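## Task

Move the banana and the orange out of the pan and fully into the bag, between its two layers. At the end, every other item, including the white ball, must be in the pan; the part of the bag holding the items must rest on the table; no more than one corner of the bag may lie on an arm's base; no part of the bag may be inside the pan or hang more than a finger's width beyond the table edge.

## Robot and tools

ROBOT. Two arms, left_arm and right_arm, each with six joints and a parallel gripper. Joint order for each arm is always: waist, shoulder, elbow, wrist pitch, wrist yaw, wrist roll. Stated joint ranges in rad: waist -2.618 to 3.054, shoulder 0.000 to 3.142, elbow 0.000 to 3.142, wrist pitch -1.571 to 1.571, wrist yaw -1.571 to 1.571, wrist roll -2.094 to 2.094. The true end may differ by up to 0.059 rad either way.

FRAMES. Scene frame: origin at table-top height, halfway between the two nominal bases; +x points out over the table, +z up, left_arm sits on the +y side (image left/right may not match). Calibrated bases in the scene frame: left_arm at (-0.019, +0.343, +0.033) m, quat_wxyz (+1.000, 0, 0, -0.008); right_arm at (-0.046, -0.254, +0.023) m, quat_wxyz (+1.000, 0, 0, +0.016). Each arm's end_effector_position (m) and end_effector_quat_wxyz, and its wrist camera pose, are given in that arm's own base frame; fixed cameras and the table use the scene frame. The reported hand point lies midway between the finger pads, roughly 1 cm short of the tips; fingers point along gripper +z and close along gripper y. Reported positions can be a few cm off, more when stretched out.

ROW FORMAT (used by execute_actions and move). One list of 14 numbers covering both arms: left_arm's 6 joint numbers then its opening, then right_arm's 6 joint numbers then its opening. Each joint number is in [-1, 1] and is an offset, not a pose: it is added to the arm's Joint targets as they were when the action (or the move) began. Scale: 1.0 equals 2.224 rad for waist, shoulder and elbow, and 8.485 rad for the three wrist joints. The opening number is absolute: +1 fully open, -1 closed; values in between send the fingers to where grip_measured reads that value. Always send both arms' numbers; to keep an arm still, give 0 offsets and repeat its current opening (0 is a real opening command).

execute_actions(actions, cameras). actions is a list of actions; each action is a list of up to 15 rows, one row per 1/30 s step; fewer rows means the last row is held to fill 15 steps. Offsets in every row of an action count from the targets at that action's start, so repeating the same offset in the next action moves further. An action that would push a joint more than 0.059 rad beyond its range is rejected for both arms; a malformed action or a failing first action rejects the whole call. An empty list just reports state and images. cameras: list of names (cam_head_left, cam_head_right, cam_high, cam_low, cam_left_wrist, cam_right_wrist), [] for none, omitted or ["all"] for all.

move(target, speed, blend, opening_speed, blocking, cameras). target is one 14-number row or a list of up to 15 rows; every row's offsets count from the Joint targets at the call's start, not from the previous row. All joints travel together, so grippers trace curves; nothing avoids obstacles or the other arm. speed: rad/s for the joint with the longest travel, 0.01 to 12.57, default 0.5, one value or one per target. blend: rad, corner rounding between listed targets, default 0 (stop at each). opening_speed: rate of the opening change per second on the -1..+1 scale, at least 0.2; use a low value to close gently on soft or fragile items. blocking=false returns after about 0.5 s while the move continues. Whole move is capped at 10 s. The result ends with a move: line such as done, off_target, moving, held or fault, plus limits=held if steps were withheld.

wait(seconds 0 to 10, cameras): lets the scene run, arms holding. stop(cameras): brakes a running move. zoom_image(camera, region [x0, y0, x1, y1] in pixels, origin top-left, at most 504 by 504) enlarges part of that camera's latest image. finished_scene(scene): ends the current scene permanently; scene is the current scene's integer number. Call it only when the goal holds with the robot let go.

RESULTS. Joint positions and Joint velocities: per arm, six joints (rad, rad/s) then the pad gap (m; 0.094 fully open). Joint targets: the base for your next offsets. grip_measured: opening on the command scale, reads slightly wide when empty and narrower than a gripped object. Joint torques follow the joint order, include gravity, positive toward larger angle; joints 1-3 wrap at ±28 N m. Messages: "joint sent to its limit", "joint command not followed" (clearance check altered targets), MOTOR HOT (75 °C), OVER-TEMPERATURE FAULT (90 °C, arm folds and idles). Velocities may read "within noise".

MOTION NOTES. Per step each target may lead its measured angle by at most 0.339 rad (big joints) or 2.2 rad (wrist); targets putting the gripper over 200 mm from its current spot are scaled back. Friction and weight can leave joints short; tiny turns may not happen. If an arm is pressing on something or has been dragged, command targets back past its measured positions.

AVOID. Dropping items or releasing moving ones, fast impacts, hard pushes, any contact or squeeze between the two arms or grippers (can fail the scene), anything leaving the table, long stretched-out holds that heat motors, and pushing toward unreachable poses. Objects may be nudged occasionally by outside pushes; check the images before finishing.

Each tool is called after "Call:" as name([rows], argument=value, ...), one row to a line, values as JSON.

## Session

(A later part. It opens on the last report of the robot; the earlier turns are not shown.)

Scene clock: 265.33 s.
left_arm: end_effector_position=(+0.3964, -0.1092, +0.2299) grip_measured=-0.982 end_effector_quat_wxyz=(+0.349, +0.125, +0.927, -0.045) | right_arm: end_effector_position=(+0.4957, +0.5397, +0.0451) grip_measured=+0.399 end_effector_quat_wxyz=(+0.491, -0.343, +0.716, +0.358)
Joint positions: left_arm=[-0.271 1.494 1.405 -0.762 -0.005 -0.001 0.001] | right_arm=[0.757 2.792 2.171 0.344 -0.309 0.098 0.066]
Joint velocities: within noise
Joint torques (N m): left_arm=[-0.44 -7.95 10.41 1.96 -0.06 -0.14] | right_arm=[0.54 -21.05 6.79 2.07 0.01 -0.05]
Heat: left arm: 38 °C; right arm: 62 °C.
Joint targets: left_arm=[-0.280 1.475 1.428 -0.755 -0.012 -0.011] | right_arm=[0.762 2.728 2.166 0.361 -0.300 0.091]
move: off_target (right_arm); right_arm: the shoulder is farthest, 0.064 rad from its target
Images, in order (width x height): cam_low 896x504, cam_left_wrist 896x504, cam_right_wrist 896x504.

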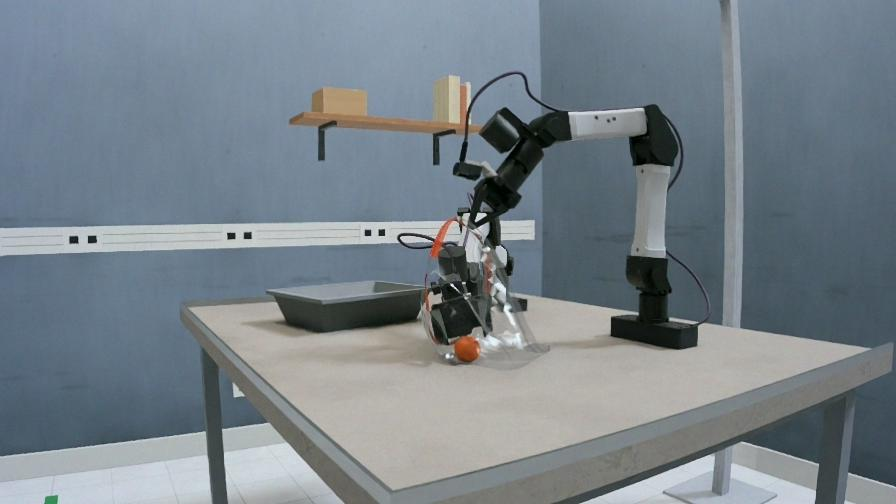

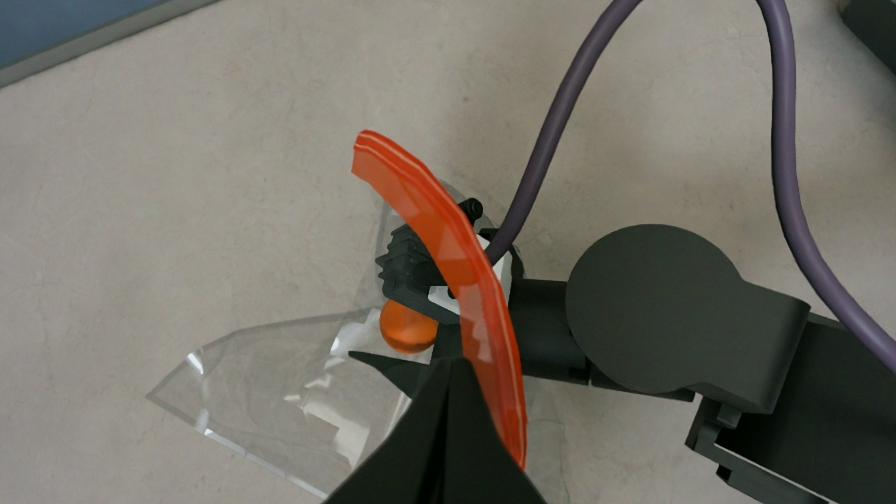

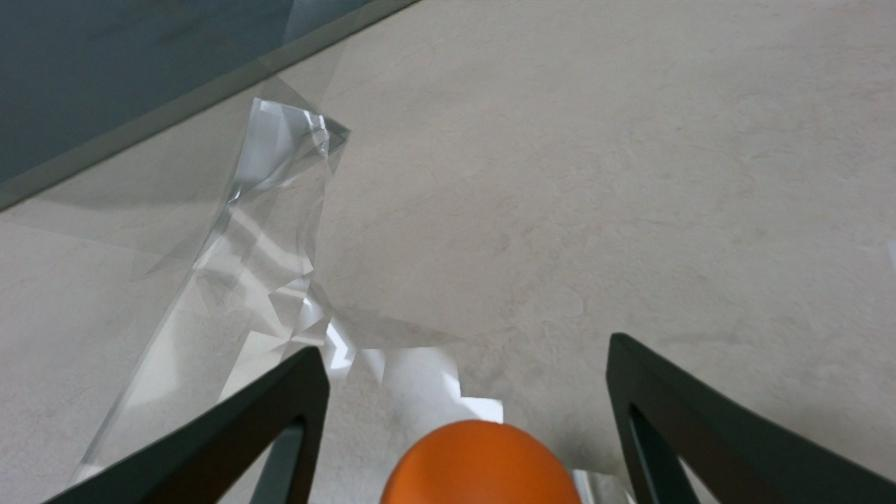

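Call:
move(target=[0,0,0,0,0,0,-1,-0.0018,-0.041,-0.0378,0.0229,0,0,0.4], speed=0.2, cameras=["cam_low","cam_left_wrist","cam_right_wrist"])

Call:
zoom_image(camera="cam_low", region=[400, 200, 560, 380])

Scene clock: 273.57 s.
left_arm: end_effector_position=(+0.3964, -0.1092, +0.2299) grip_measured=-0.982 end_effector_quat_wxyz=(+0.349, +0.125, +0.927, -0.045) | right_arm: end_effector_position=(+0.4954, +0.5395, +0.1118) grip_measured=+0.399 end_effector_quat_wxyz=(+0.561, -0.334, +0.655, +0.380)
Joint positions: left_arm=[-0.271 1.494 1.405 -0.762 -0.005 -0.001 0.001] | right_arm=[0.757 2.705 2.087 0.533 -0.309 0.098 0.066]
Joint velocities: within noise
Joint torques (N m): left_arm=[-0.46 -7.95 10.4 1.96 -0.06 -0.14] | right_arm=[0.14 -21.14 6.84 2.04 0.03 -0.05]
Heat: left arm: 38 °C; right arm: 73 °C.
Joint targets: left_arm=[-0.280 1.475 1.428 -0.755 -0.012 -0.011] | right_arm=[0.758 2.637 2.082 0.555 -0.300 0.091]
move: off_target (right_arm); right_arm: the shoulder is farthest, 0.068 rad from its target
Images, in order (width x height): cam_low 896x504, cam_left_wrist 896x504, cam_right_wrist 896x504.

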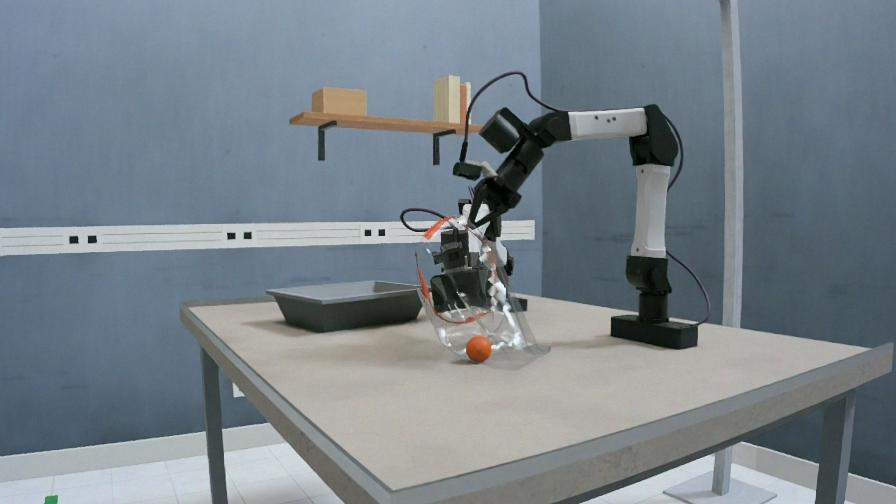

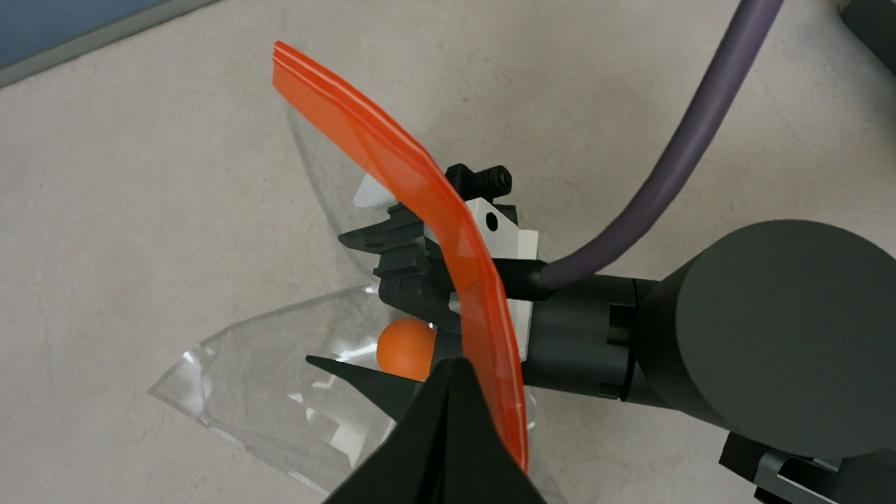

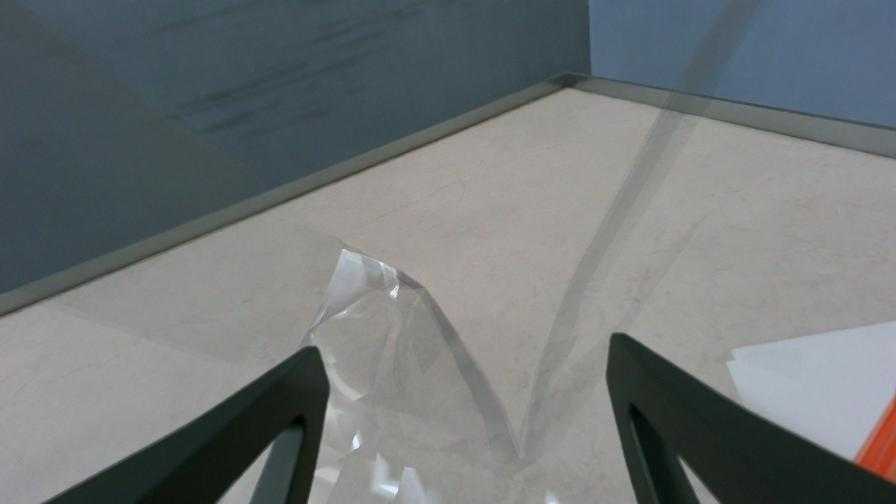

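Scaled by 2.800 from the camera's 896x504 image, which has a finer 1280x720 frame.

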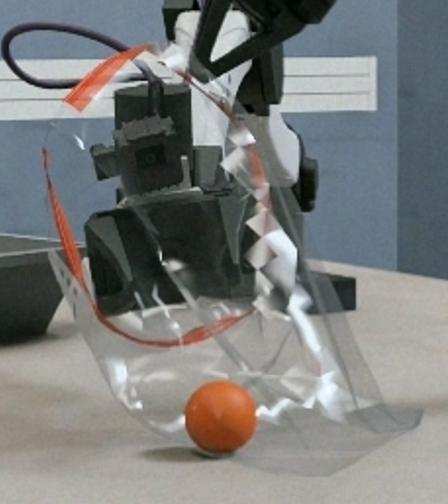

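Call:
move([
  [0,0,0,0,0,0,-1,-0.0058,-0.073,-0.083,0.0068,0,0,0.4],
  [0,0,0,0,0,0,-1,-0.0148,-0.125,-0.2095,0.0264,0,-0.0107,0.4],
], speed=0.3, cameras=["cam_low","cam_left_wrist"])

Call:
zoom_image(camera="cam_low", region=[400, 200, 560, 380])

Scene clock: 276.13 s.
left_arm: end_effector_position=(+0.3964, -0.1092, +0.2299) grip_measured=-0.982 end_effector_quat_wxyz=(+0.349, +0.125, +0.927, -0.045) | right_arm: end_effector_position=(+0.4637, +0.4858, +0.1415) grip_measured=+0.399 end_effector_quat_wxyz=(+0.596, -0.352, +0.631, +0.350)
Joint positions: left_arm=[-0.271 1.494 1.405 -0.762 -0.005 -0.001 0.001] | right_arm=[0.731 2.423 1.62 0.757 -0.308 0.008 0.066]
Joint velocities: within noise
Joint torques (N m): left_arm=[-0.49 -7.94 10.41 1.95 -0.07 -0.13] | right_arm=[-0.55 -19 6.46 2.07 0.04 -0.03]
Heat: left arm: 38 °C; right arm: 75 °C. Fold the right arm in close to its base, or ease its load, before you think long.
Joint targets: left_arm=[-0.280 1.475 1.428 -0.755 -0.012 -0.011] | right_arm=[0.725 2.359 1.616 0.779 -0.300 0.000]
MOTOR HOT: the shoulder of the right arm reports 75 °C; the controller's stop level is 90 °C. To cool a motor, set the load down, stop pushing, or move to a pose that needs little force.
move: off_target (right_arm); right_arm: the shoulder is farthest, 0.064 rad from its target
Images, in order (width x height): cam_low 896x504, cam_left_wrist 896x504.

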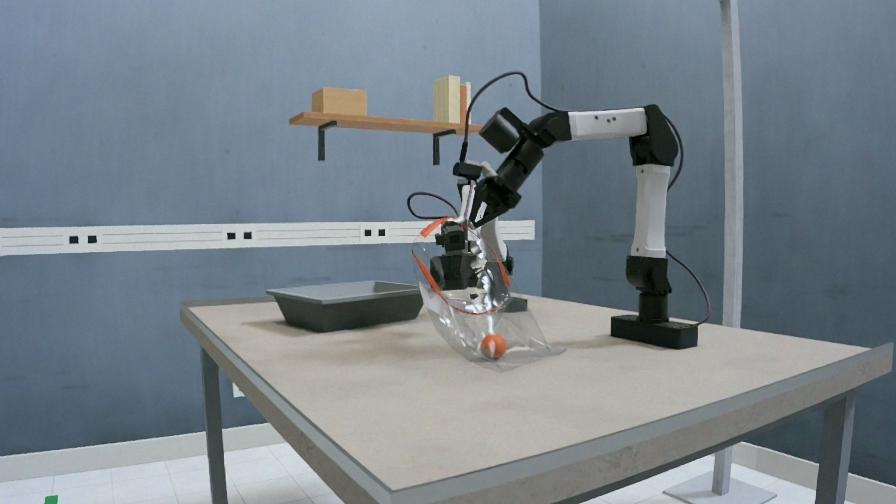

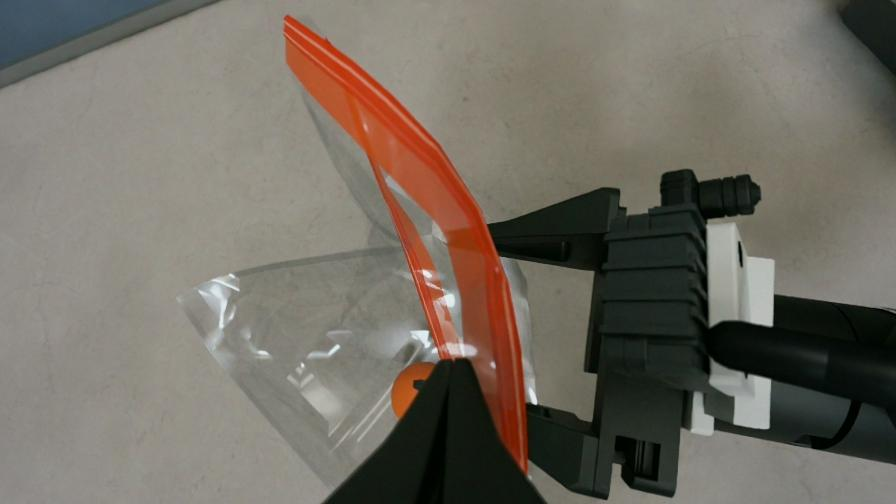

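Scaled by 2.800 from the camera's 896x504 image, which has a finer 1280x720 frame.

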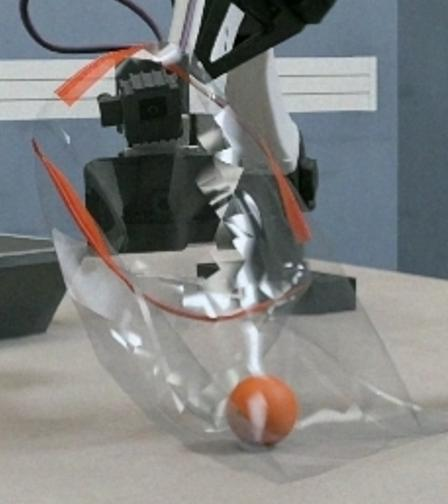

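Call:
move([
  [0,0,0,0,0,0,-1,-0.0099,-0.027,-0.0995,0.019,-0.0059,0,0.4],
  [0,0,0,0,0,0,-1,-0.045,-0.119,-0.2725,0.0395,-0.0141,0,0.4],
  [0,0,0,0,0,0,-1,-0.236,-0.656,-0.322,0.0395,0.0354,0,0.4],
], speed=0.7, blend=0.05)

Call:
zoom_image(camera="cam_low", region=[400, 200, 560, 380])

Call:
zoom_image(camera="cam_head_right", region=[420, 160, 600, 320])

Scene clock: 279.83 s.
left_arm: end_effector_position=(+0.3964, -0.1092, +0.2299) grip_measured=-0.982 end_effector_quat_wxyz=(+0.349, +0.125, +0.927, -0.045) | right_arm: end_effector_position=(+0.2007, +0.0440, +0.6032) grip_measured=+0.399 end_effector_quat_wxyz=(+0.970, -0.027, +0.219, +0.106)
Joint positions: left_arm=[-0.271 1.494 1.405 -0.762 -0.005 -0.001 0.001] | right_arm=[0.208 0.895 0.903 1.118 -0.01 0.007 0.066]
Joint velocities: within noise
Joint torques (N m): left_arm=[-0.49 -7.95 10.44 1.96 -0.06 -0.14] | right_arm=[-0.72 -0.1 5.87 0.45 0.03 -0.03]
Heat: left arm: 38 °C; right arm: 73 °C. Fold the right arm in close to its base, or ease its load, before you think long.
Joint targets: left_arm=[-0.280 1.475 1.428 -0.755 -0.012 -0.011] | right_arm=[0.200 0.899 0.900 1.114 0.000 0.000]
MOTOR HOT: still on. The shoulder of the right arm reports 73 °C.
move: done

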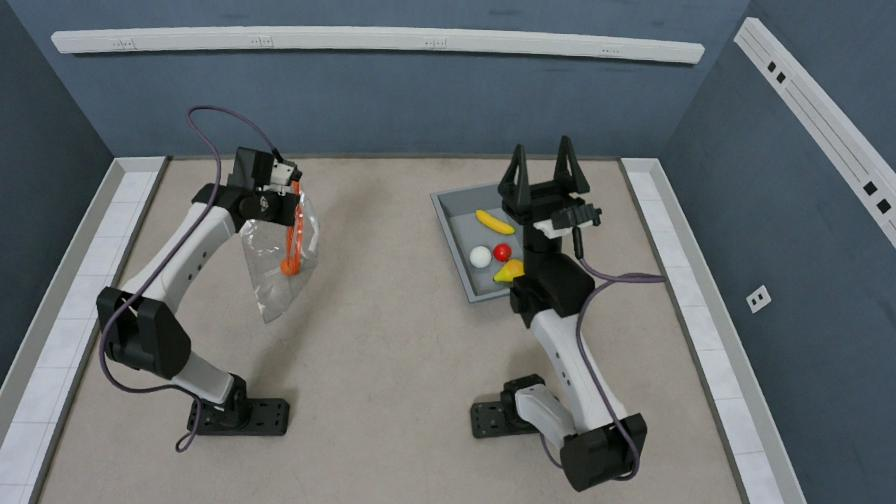

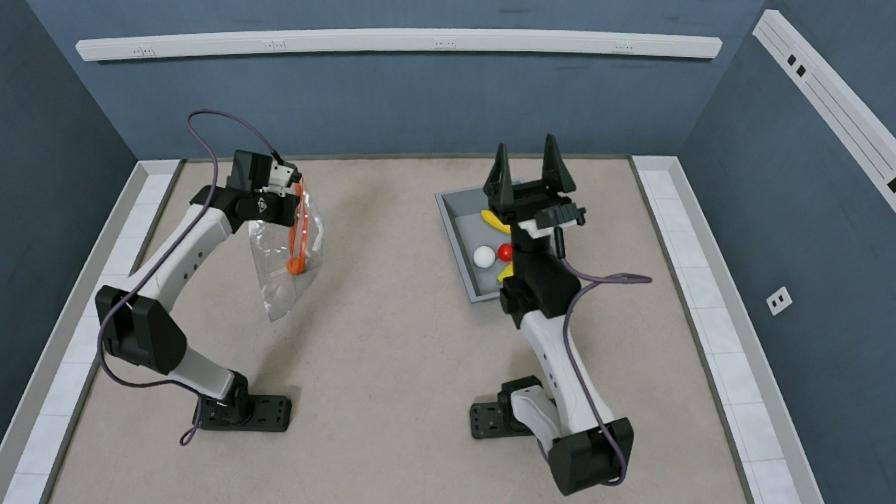

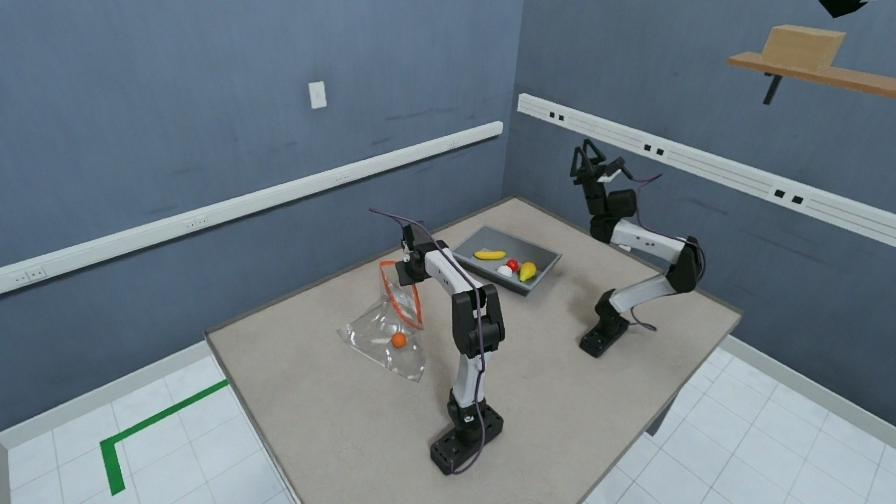

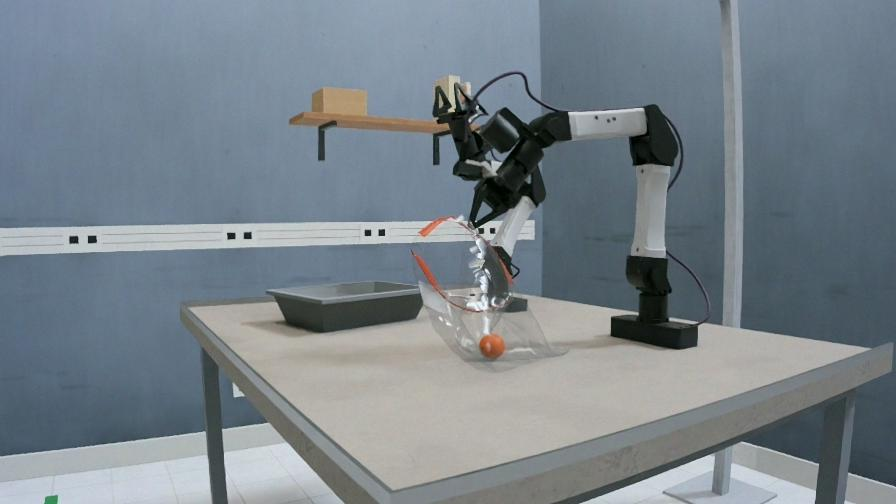

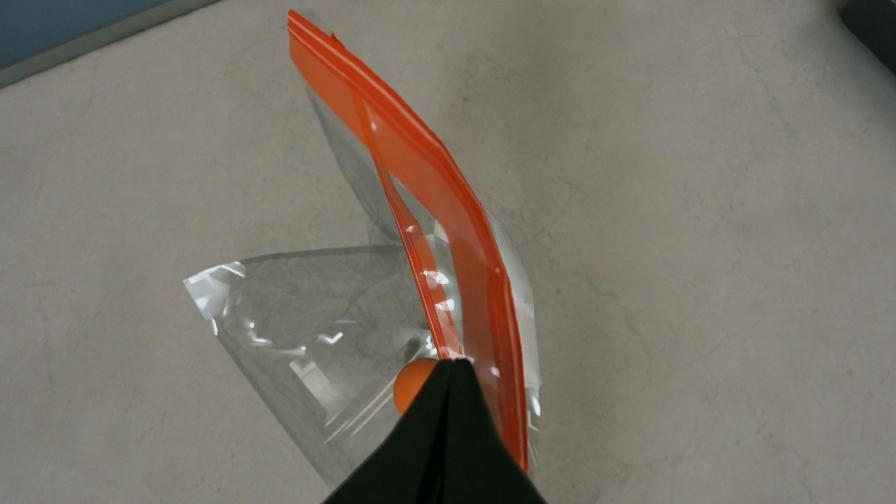

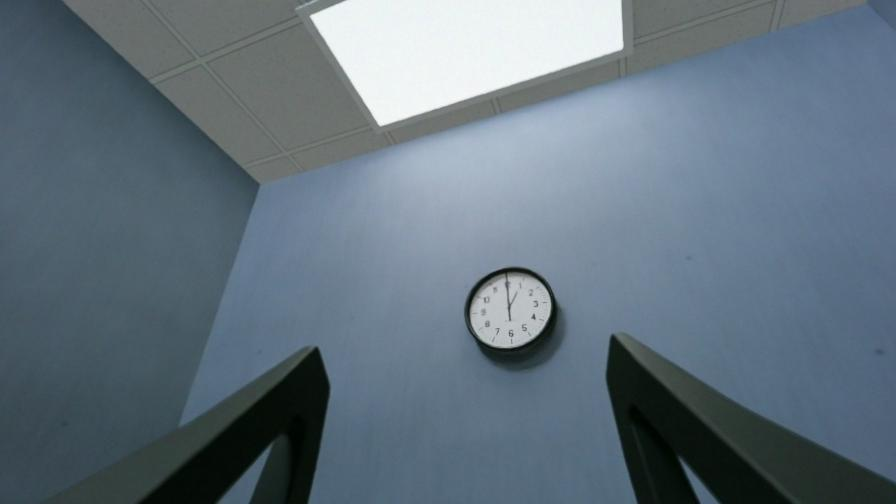

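Scaled by 2.800 from the camera's 896x504 image, which has a finer 1280x720 frame.

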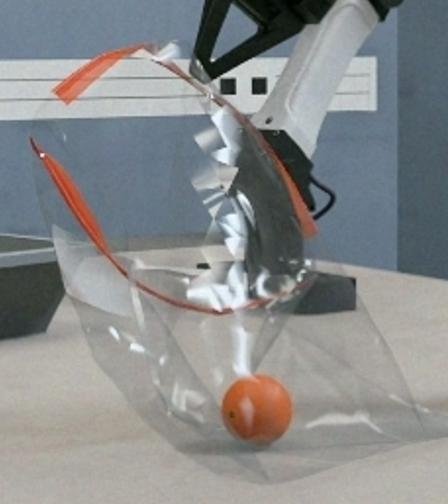

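Scaled by 2.800 from the camera's 896x504 image, which has a finer 1280x720 frame.

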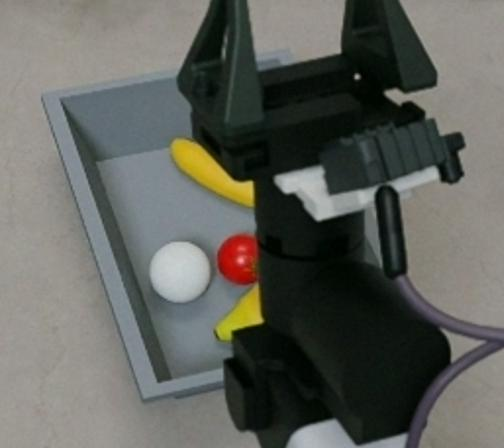

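Call:
move(target=[0,0,0,0,0,0,-1,-0.09,0.567,0.565,-0.2724,0,0,0.4], speed=0.9, cameras=["cam_right_wrist","cam_head_right","cam_head_left","cam_low"])

Scene clock: 283.90 s.
left_arm: end_effector_position=(+0.3964, -0.1092, +0.2299) grip_measured=-0.982 end_effector_quat_wxyz=(+0.349, +0.125, +0.927, -0.045) | right_arm: end_effector_position=(+0.4963, +0.0037, +0.1573) grip_measured=+0.399 end_effector_quat_wxyz=(+0.175, +0.000, +0.985, +0.005)
Joint positions: left_arm=[-0.271 1.494 1.405 -0.762 -0.005 -0.001 0.001] | right_arm=[0.005 2.153 2.129 -1.195 -0.008 0.007 0.066]
Joint velocities: within noise
Joint torques (N m): left_arm=[-0.43 -7.98 10.44 1.96 -0.05 -0.14] | right_arm=[-0.44 -10.69 9.21 0.99 0.05 -0.03]
Heat: left arm: 38 °C; right arm: 70 °C.
Joint targets: left_arm=[-0.280 1.475 1.428 -0.755 -0.012 -0.011] | right_arm=[0.000 2.161 2.157 -1.197 0.000 0.000]
MOTOR HOT: cleared for the motors of the right arm.
move: done
Images, in order (width x height): cam_head_left 896x504, cam_head_right 896x504, cam_low 896x504, cam_right_wrist 896x504.

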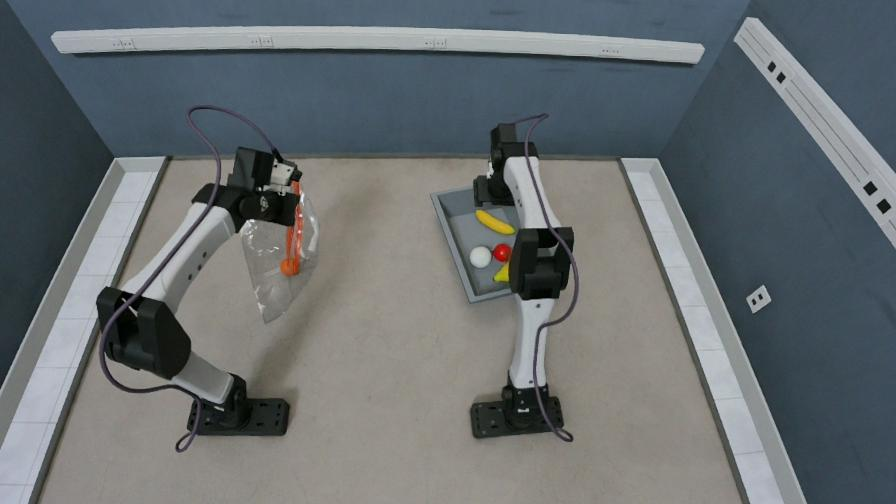

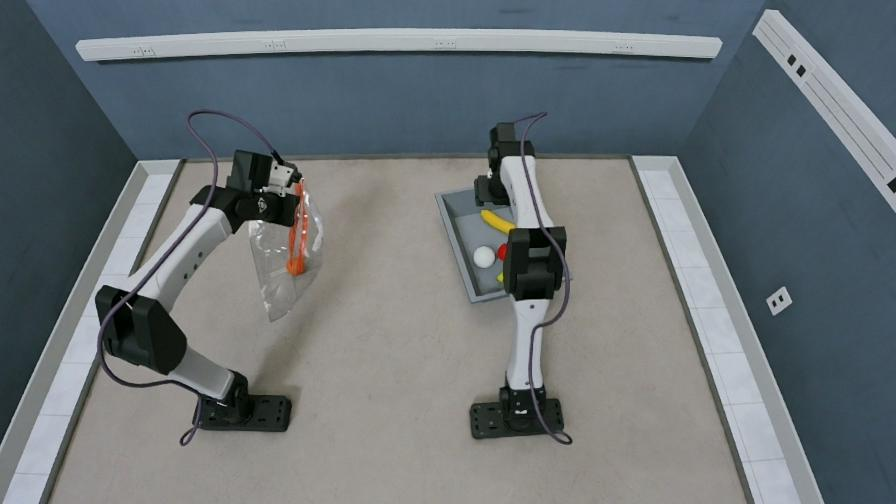

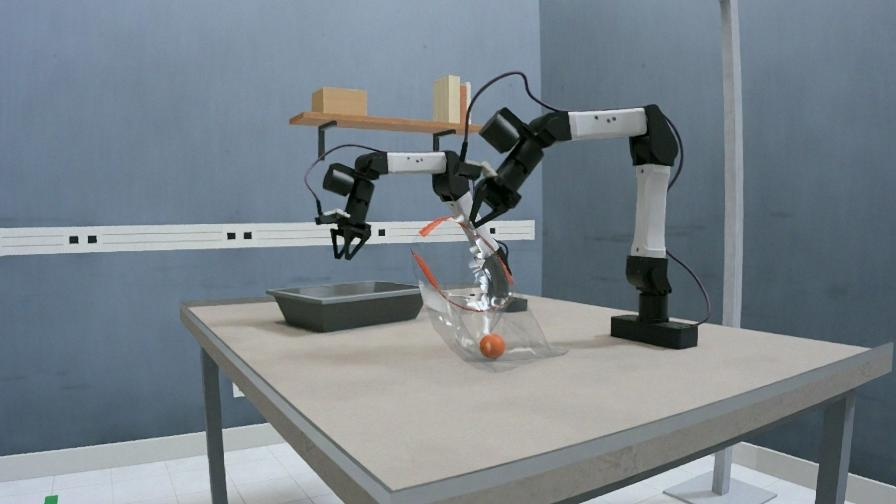

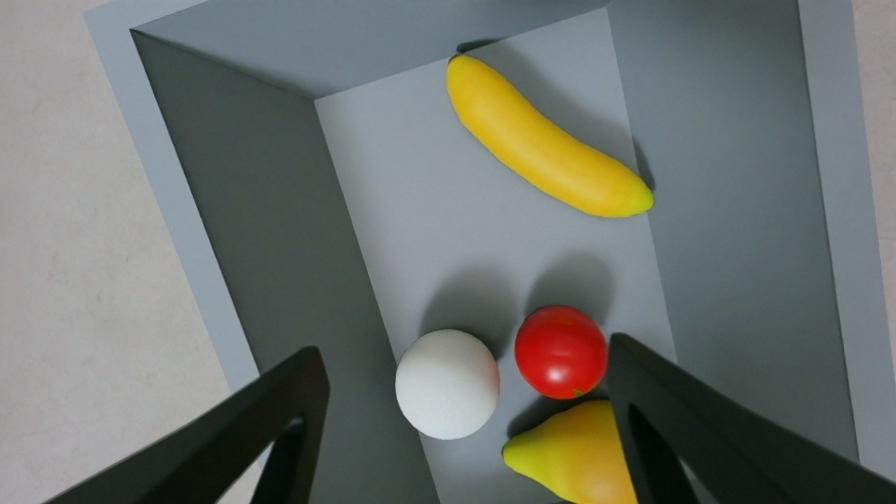

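Call:
move(target=[0,0,0,0,0,0,-1,-0.142,0.0737,-0.0567,0.0461,-0.0766,-0.1027,0.4], speed=0.6, cameras=["cam_right_wrist","cam_head_right"])

Scene clock: 288.53 s.
left_arm: end_effector_position=(+0.3964, -0.1092, +0.2299) grip_measured=-0.982 end_effector_quat_wxyz=(+0.349, +0.125, +0.927, -0.045) | right_arm: end_effector_position=(+0.5511, -0.0725, +0.1085) grip_measured=+0.399 end_effector_quat_wxyz=(+0.353, -0.320, +0.870, +0.131)
Joint positions: left_arm=[-0.271 1.494 1.405 -0.762 -0.005 -0.001 0.001] | right_arm=[-0.316 2.313 2.032 -0.821 -0.637 -0.863 0.066]
Joint velocities: within noise
Joint torques (N m): left_arm=[-0.47 -7.95 10.41 1.96 -0.05 -0.14] | right_arm=[0.03 -11.7 6.69 1.19 -0.47 -0.03]
Heat: left arm: 38 °C; right arm: 68 °C.
Joint targets: left_arm=[-0.280 1.475 1.428 -0.755 -0.012 -0.011] | right_arm=[-0.316 2.325 2.031 -0.806 -0.650 -0.871]
move: done
Images, in order (width x height): cam_head_right 896x504, cam_right_wrist 896x504.

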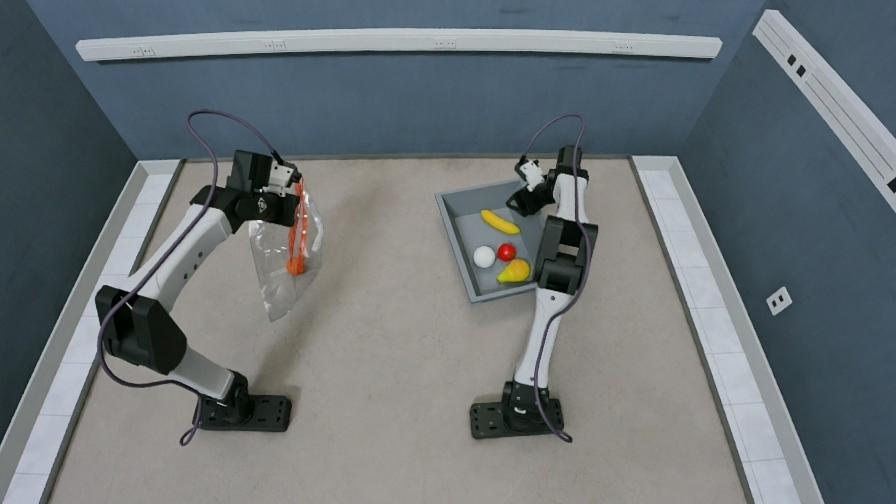

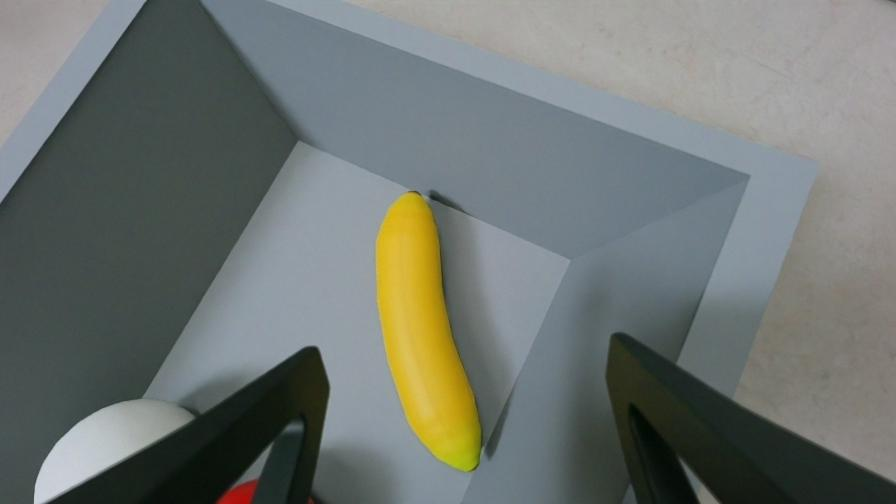

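Call:
move(target=[0,0,0,0,0,0,-1,0.001,0.085,0.0773,-0.0165,0,-0.0244,0.1], speed=0.4, cameras=["cam_right_wrist"])

Scene clock: 290.83 s.
left_arm: end_effector_position=(+0.3964, -0.1092, +0.2299) grip_measured=-0.982 end_effector_quat_wxyz=(+0.349, +0.125, +0.927, -0.045) | right_arm: end_effector_position=(+0.5562, -0.0698, +0.0618) grip_measured=+0.101 end_effector_quat_wxyz=(+0.326, -0.397, +0.846, +0.142)
Joint positions: left_arm=[-0.271 1.494 1.405 -0.762 -0.005 -0.001 0.001] | right_arm=[-0.313 2.484 2.184 -0.932 -0.656 -1.074 0.052]
Joint velocities: within noise
Joint torques (N m): left_arm=[-0.5 -7.95 10.44 1.96 -0.05 -0.14] | right_arm=[-0.03 -10.85 8.4 0.7 -0.31 -0.03]
Heat: left arm: 38 °C; right arm: 67 °C.
Joint targets: left_arm=[-0.280 1.475 1.428 -0.755 -0.012 -0.011] | right_arm=[-0.314 2.514 2.203 -0.946 -0.650 -1.078]
move: done
Images, in order (width x height): cam_right_wrist 896x504.

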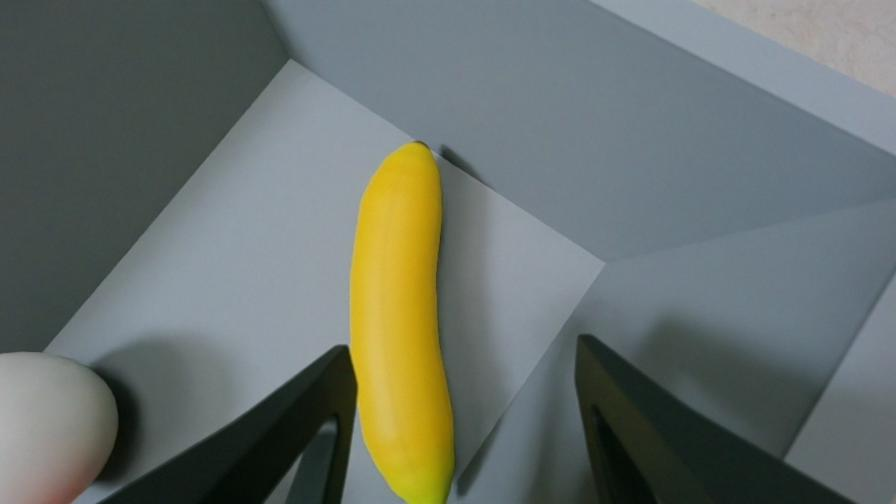

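Call:
move(target=[0,0,0,0,0,0,-1,0.0031,0.0432,0.0238,-0.0075,0,-0.0163,0.1], speed=0.15, cameras=["cam_right_wrist","cam_head_right"])

Call:
zoom_image(camera="cam_head_right", region=[420, 160, 600, 320])

Scene clock: 293.20 s.
left_arm: end_effector_position=(+0.3964, -0.1092, +0.2299) grip_measured=-0.982 end_effector_quat_wxyz=(+0.349, +0.125, +0.927, -0.045) | right_arm: end_effector_position=(+0.5462, -0.0619, +0.0172) grip_measured=+0.101 end_effector_quat_wxyz=(+0.296, -0.443, +0.830, +0.167)
Joint positions: left_arm=[-0.271 1.494 1.405 -0.762 -0.005 -0.001 0.001] | right_arm=[-0.307 2.592 2.234 -1.002 -0.665 -1.214 0.052]
Joint velocities: within noise
Joint torques (N m): left_arm=[-0.44 -7.91 10.37 1.96 -0.06 -0.14] | right_arm=[0.06 -12.25 8.42 0.54 -0.2 0.03]
Heat: left arm: 38 °C; right arm: 67 °C.
Joint targets: left_arm=[-0.280 1.475 1.428 -0.755 -0.012 -0.011] | right_arm=[-0.307 2.610 2.255 -1.009 -0.650 -1.217]
move: done
Images, in order (width x height): cam_head_right 896x504, cam_right_wrist 896x504.

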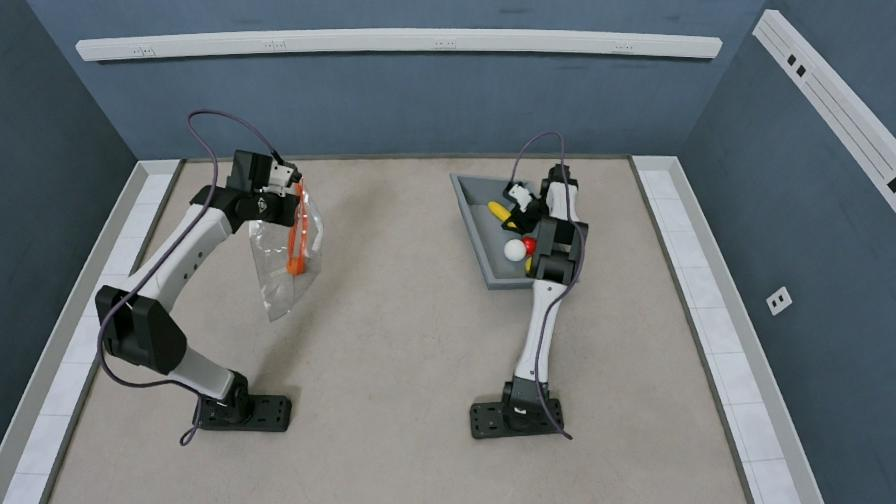

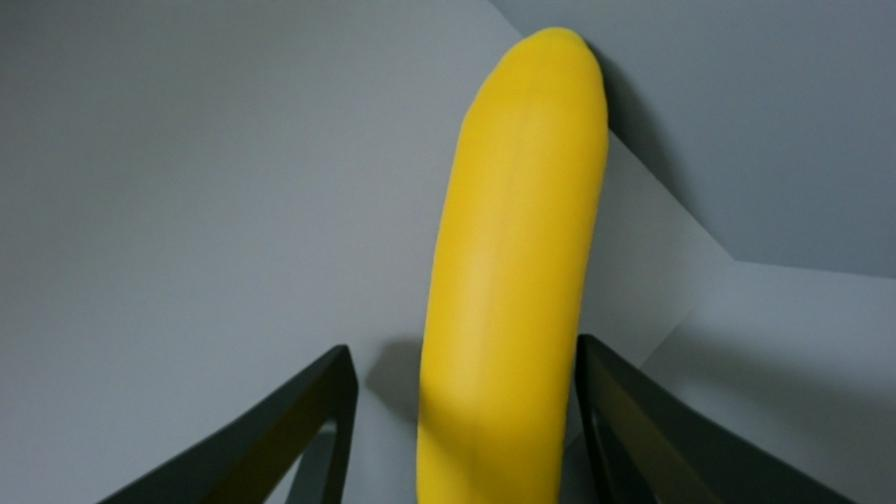

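Scaled by 2.800 from the camera's 896x504 image, which has a finer 1280x720 frame.

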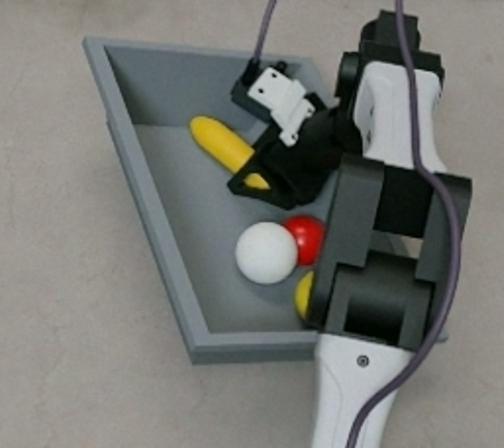

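Call:
move(target=[0,0,0,0,0,0,-1,0,0.009,-0.0135,0.0045,0,0,0.1], speed=0.1, cameras=["cam_right_wrist","cam_head_right"])

Call:
zoom_image(camera="cam_head_right", region=[420, 160, 600, 320])

Scene clock: 294.77 s.
left_arm: end_effector_position=(+0.3964, -0.1092, +0.2299) grip_measured=-0.982 end_effector_quat_wxyz=(+0.349, +0.125, +0.927, -0.045) | right_arm: end_effector_position=(+0.5471, -0.0619, +0.0155) grip_measured=+0.101 end_effector_quat_wxyz=(+0.297, -0.443, +0.829, +0.167)
Joint positions: left_arm=[-0.271 1.494 1.405 -0.762 -0.005 -0.001 0.001] | right_arm=[-0.307 2.596 2.234 -0.996 -0.667 -1.215 0.052]
Joint velocities: within noise
Joint torques (N m): left_arm=[-0.49 -7.94 10.44 1.96 -0.06 -0.14] | right_arm=[0.06 -10.91 5.55 0.87 -0.23 0.03]
Heat: left arm: 38 °C; right arm: 67 °C.
Joint targets: left_arm=[-0.280 1.475 1.428 -0.755 -0.012 -0.011] | right_arm=[-0.307 2.630 2.225 -0.971 -0.650 -1.217]
move: done
Images, in order (width x height): cam_head_right 896x504, cam_right_wrist 896x504.

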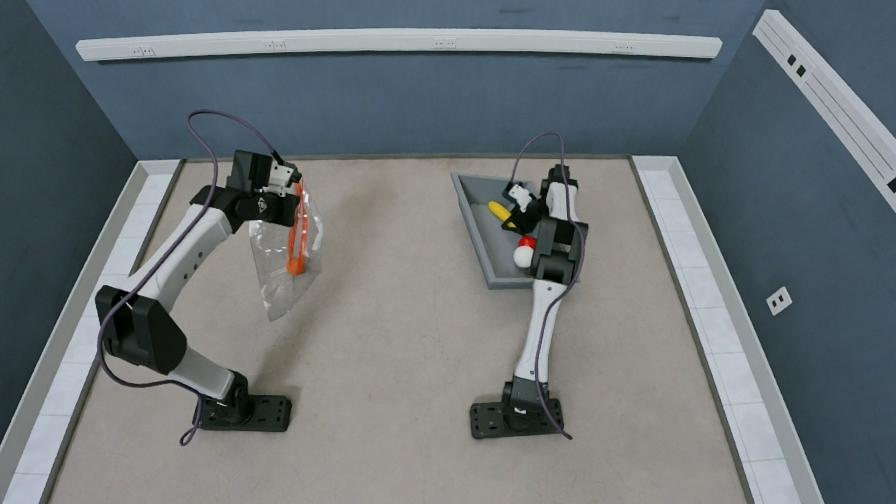

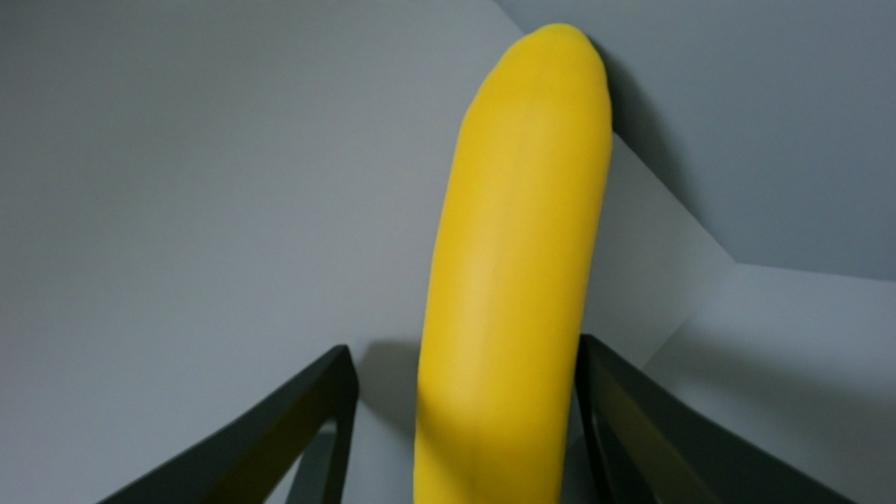

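Scaled by 2.800 from the camera's 896x504 image, which has a finer 1280x720 frame.

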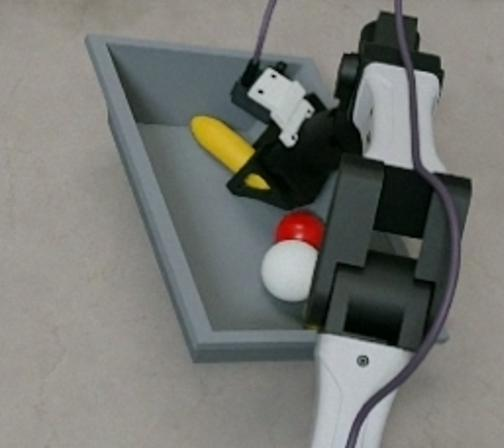

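Call:
move(target=[0,0,0,0,0,0,-1,0,-0.007,0.0045,-0.0015,0,0,-0.5], speed=0.1, opening_speed=0.25, cameras=["cam_right_wrist","cam_head_right"])

Call:
zoom_image(camera="cam_head_right", region=[420, 160, 600, 320])

Scene clock: 297.73 s.
left_arm: end_effector_position=(+0.3964, -0.1092, +0.2299) grip_measured=-0.982 end_effector_quat_wxyz=(+0.349, +0.125, +0.927, -0.045) | right_arm: end_effector_position=(+0.5486, -0.0624, +0.0159) grip_measured=-0.437 end_effector_quat_wxyz=(+0.300, -0.445, +0.828, +0.164)
Joint positions: left_arm=[-0.271 1.494 1.405 -0.762 -0.005 -0.001 0.001] | right_arm=[-0.307 2.596 2.234 -0.988 -0.667 -1.216 0.026]
Joint velocities: within noise
Joint torques (N m): left_arm=[-0.44 -7.94 10.41 1.97 -0.06 -0.14] | right_arm=[0.05 -12.29 6.53 0.67 -0.22 0.03]
Heat: left arm: 38 °C; right arm: 67 °C.
Joint targets: left_arm=[-0.280 1.475 1.428 -0.755 -0.012 -0.011] | right_arm=[-0.307 2.614 2.235 -0.984 -0.650 -1.217]
move: done
Images, in order (width x height): cam_head_right 896x504, cam_right_wrist 896x504.

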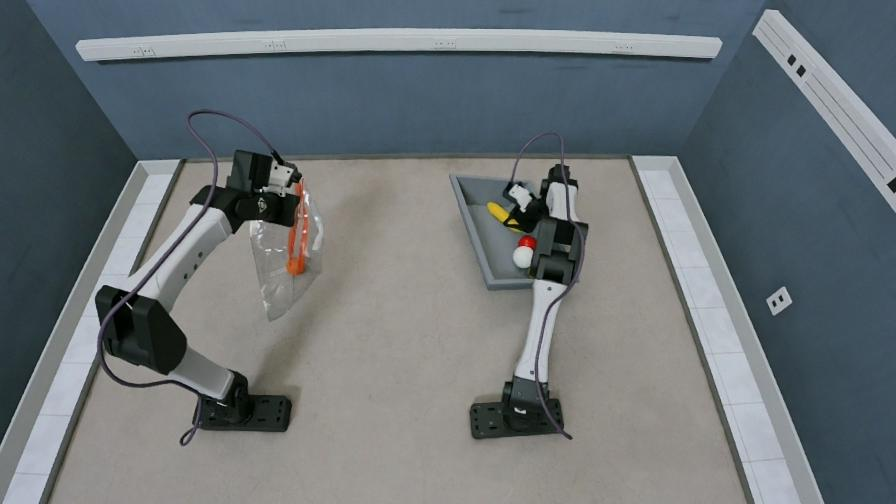

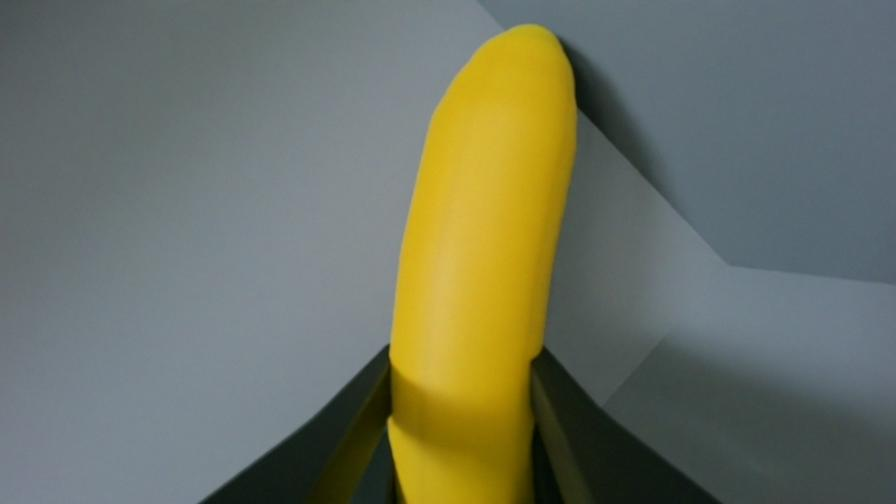

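Scaled by 2.800 from the camera's 896x504 image, which has a finer 1280x720 frame.

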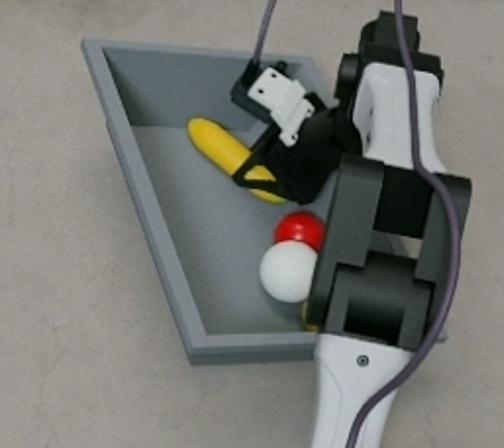

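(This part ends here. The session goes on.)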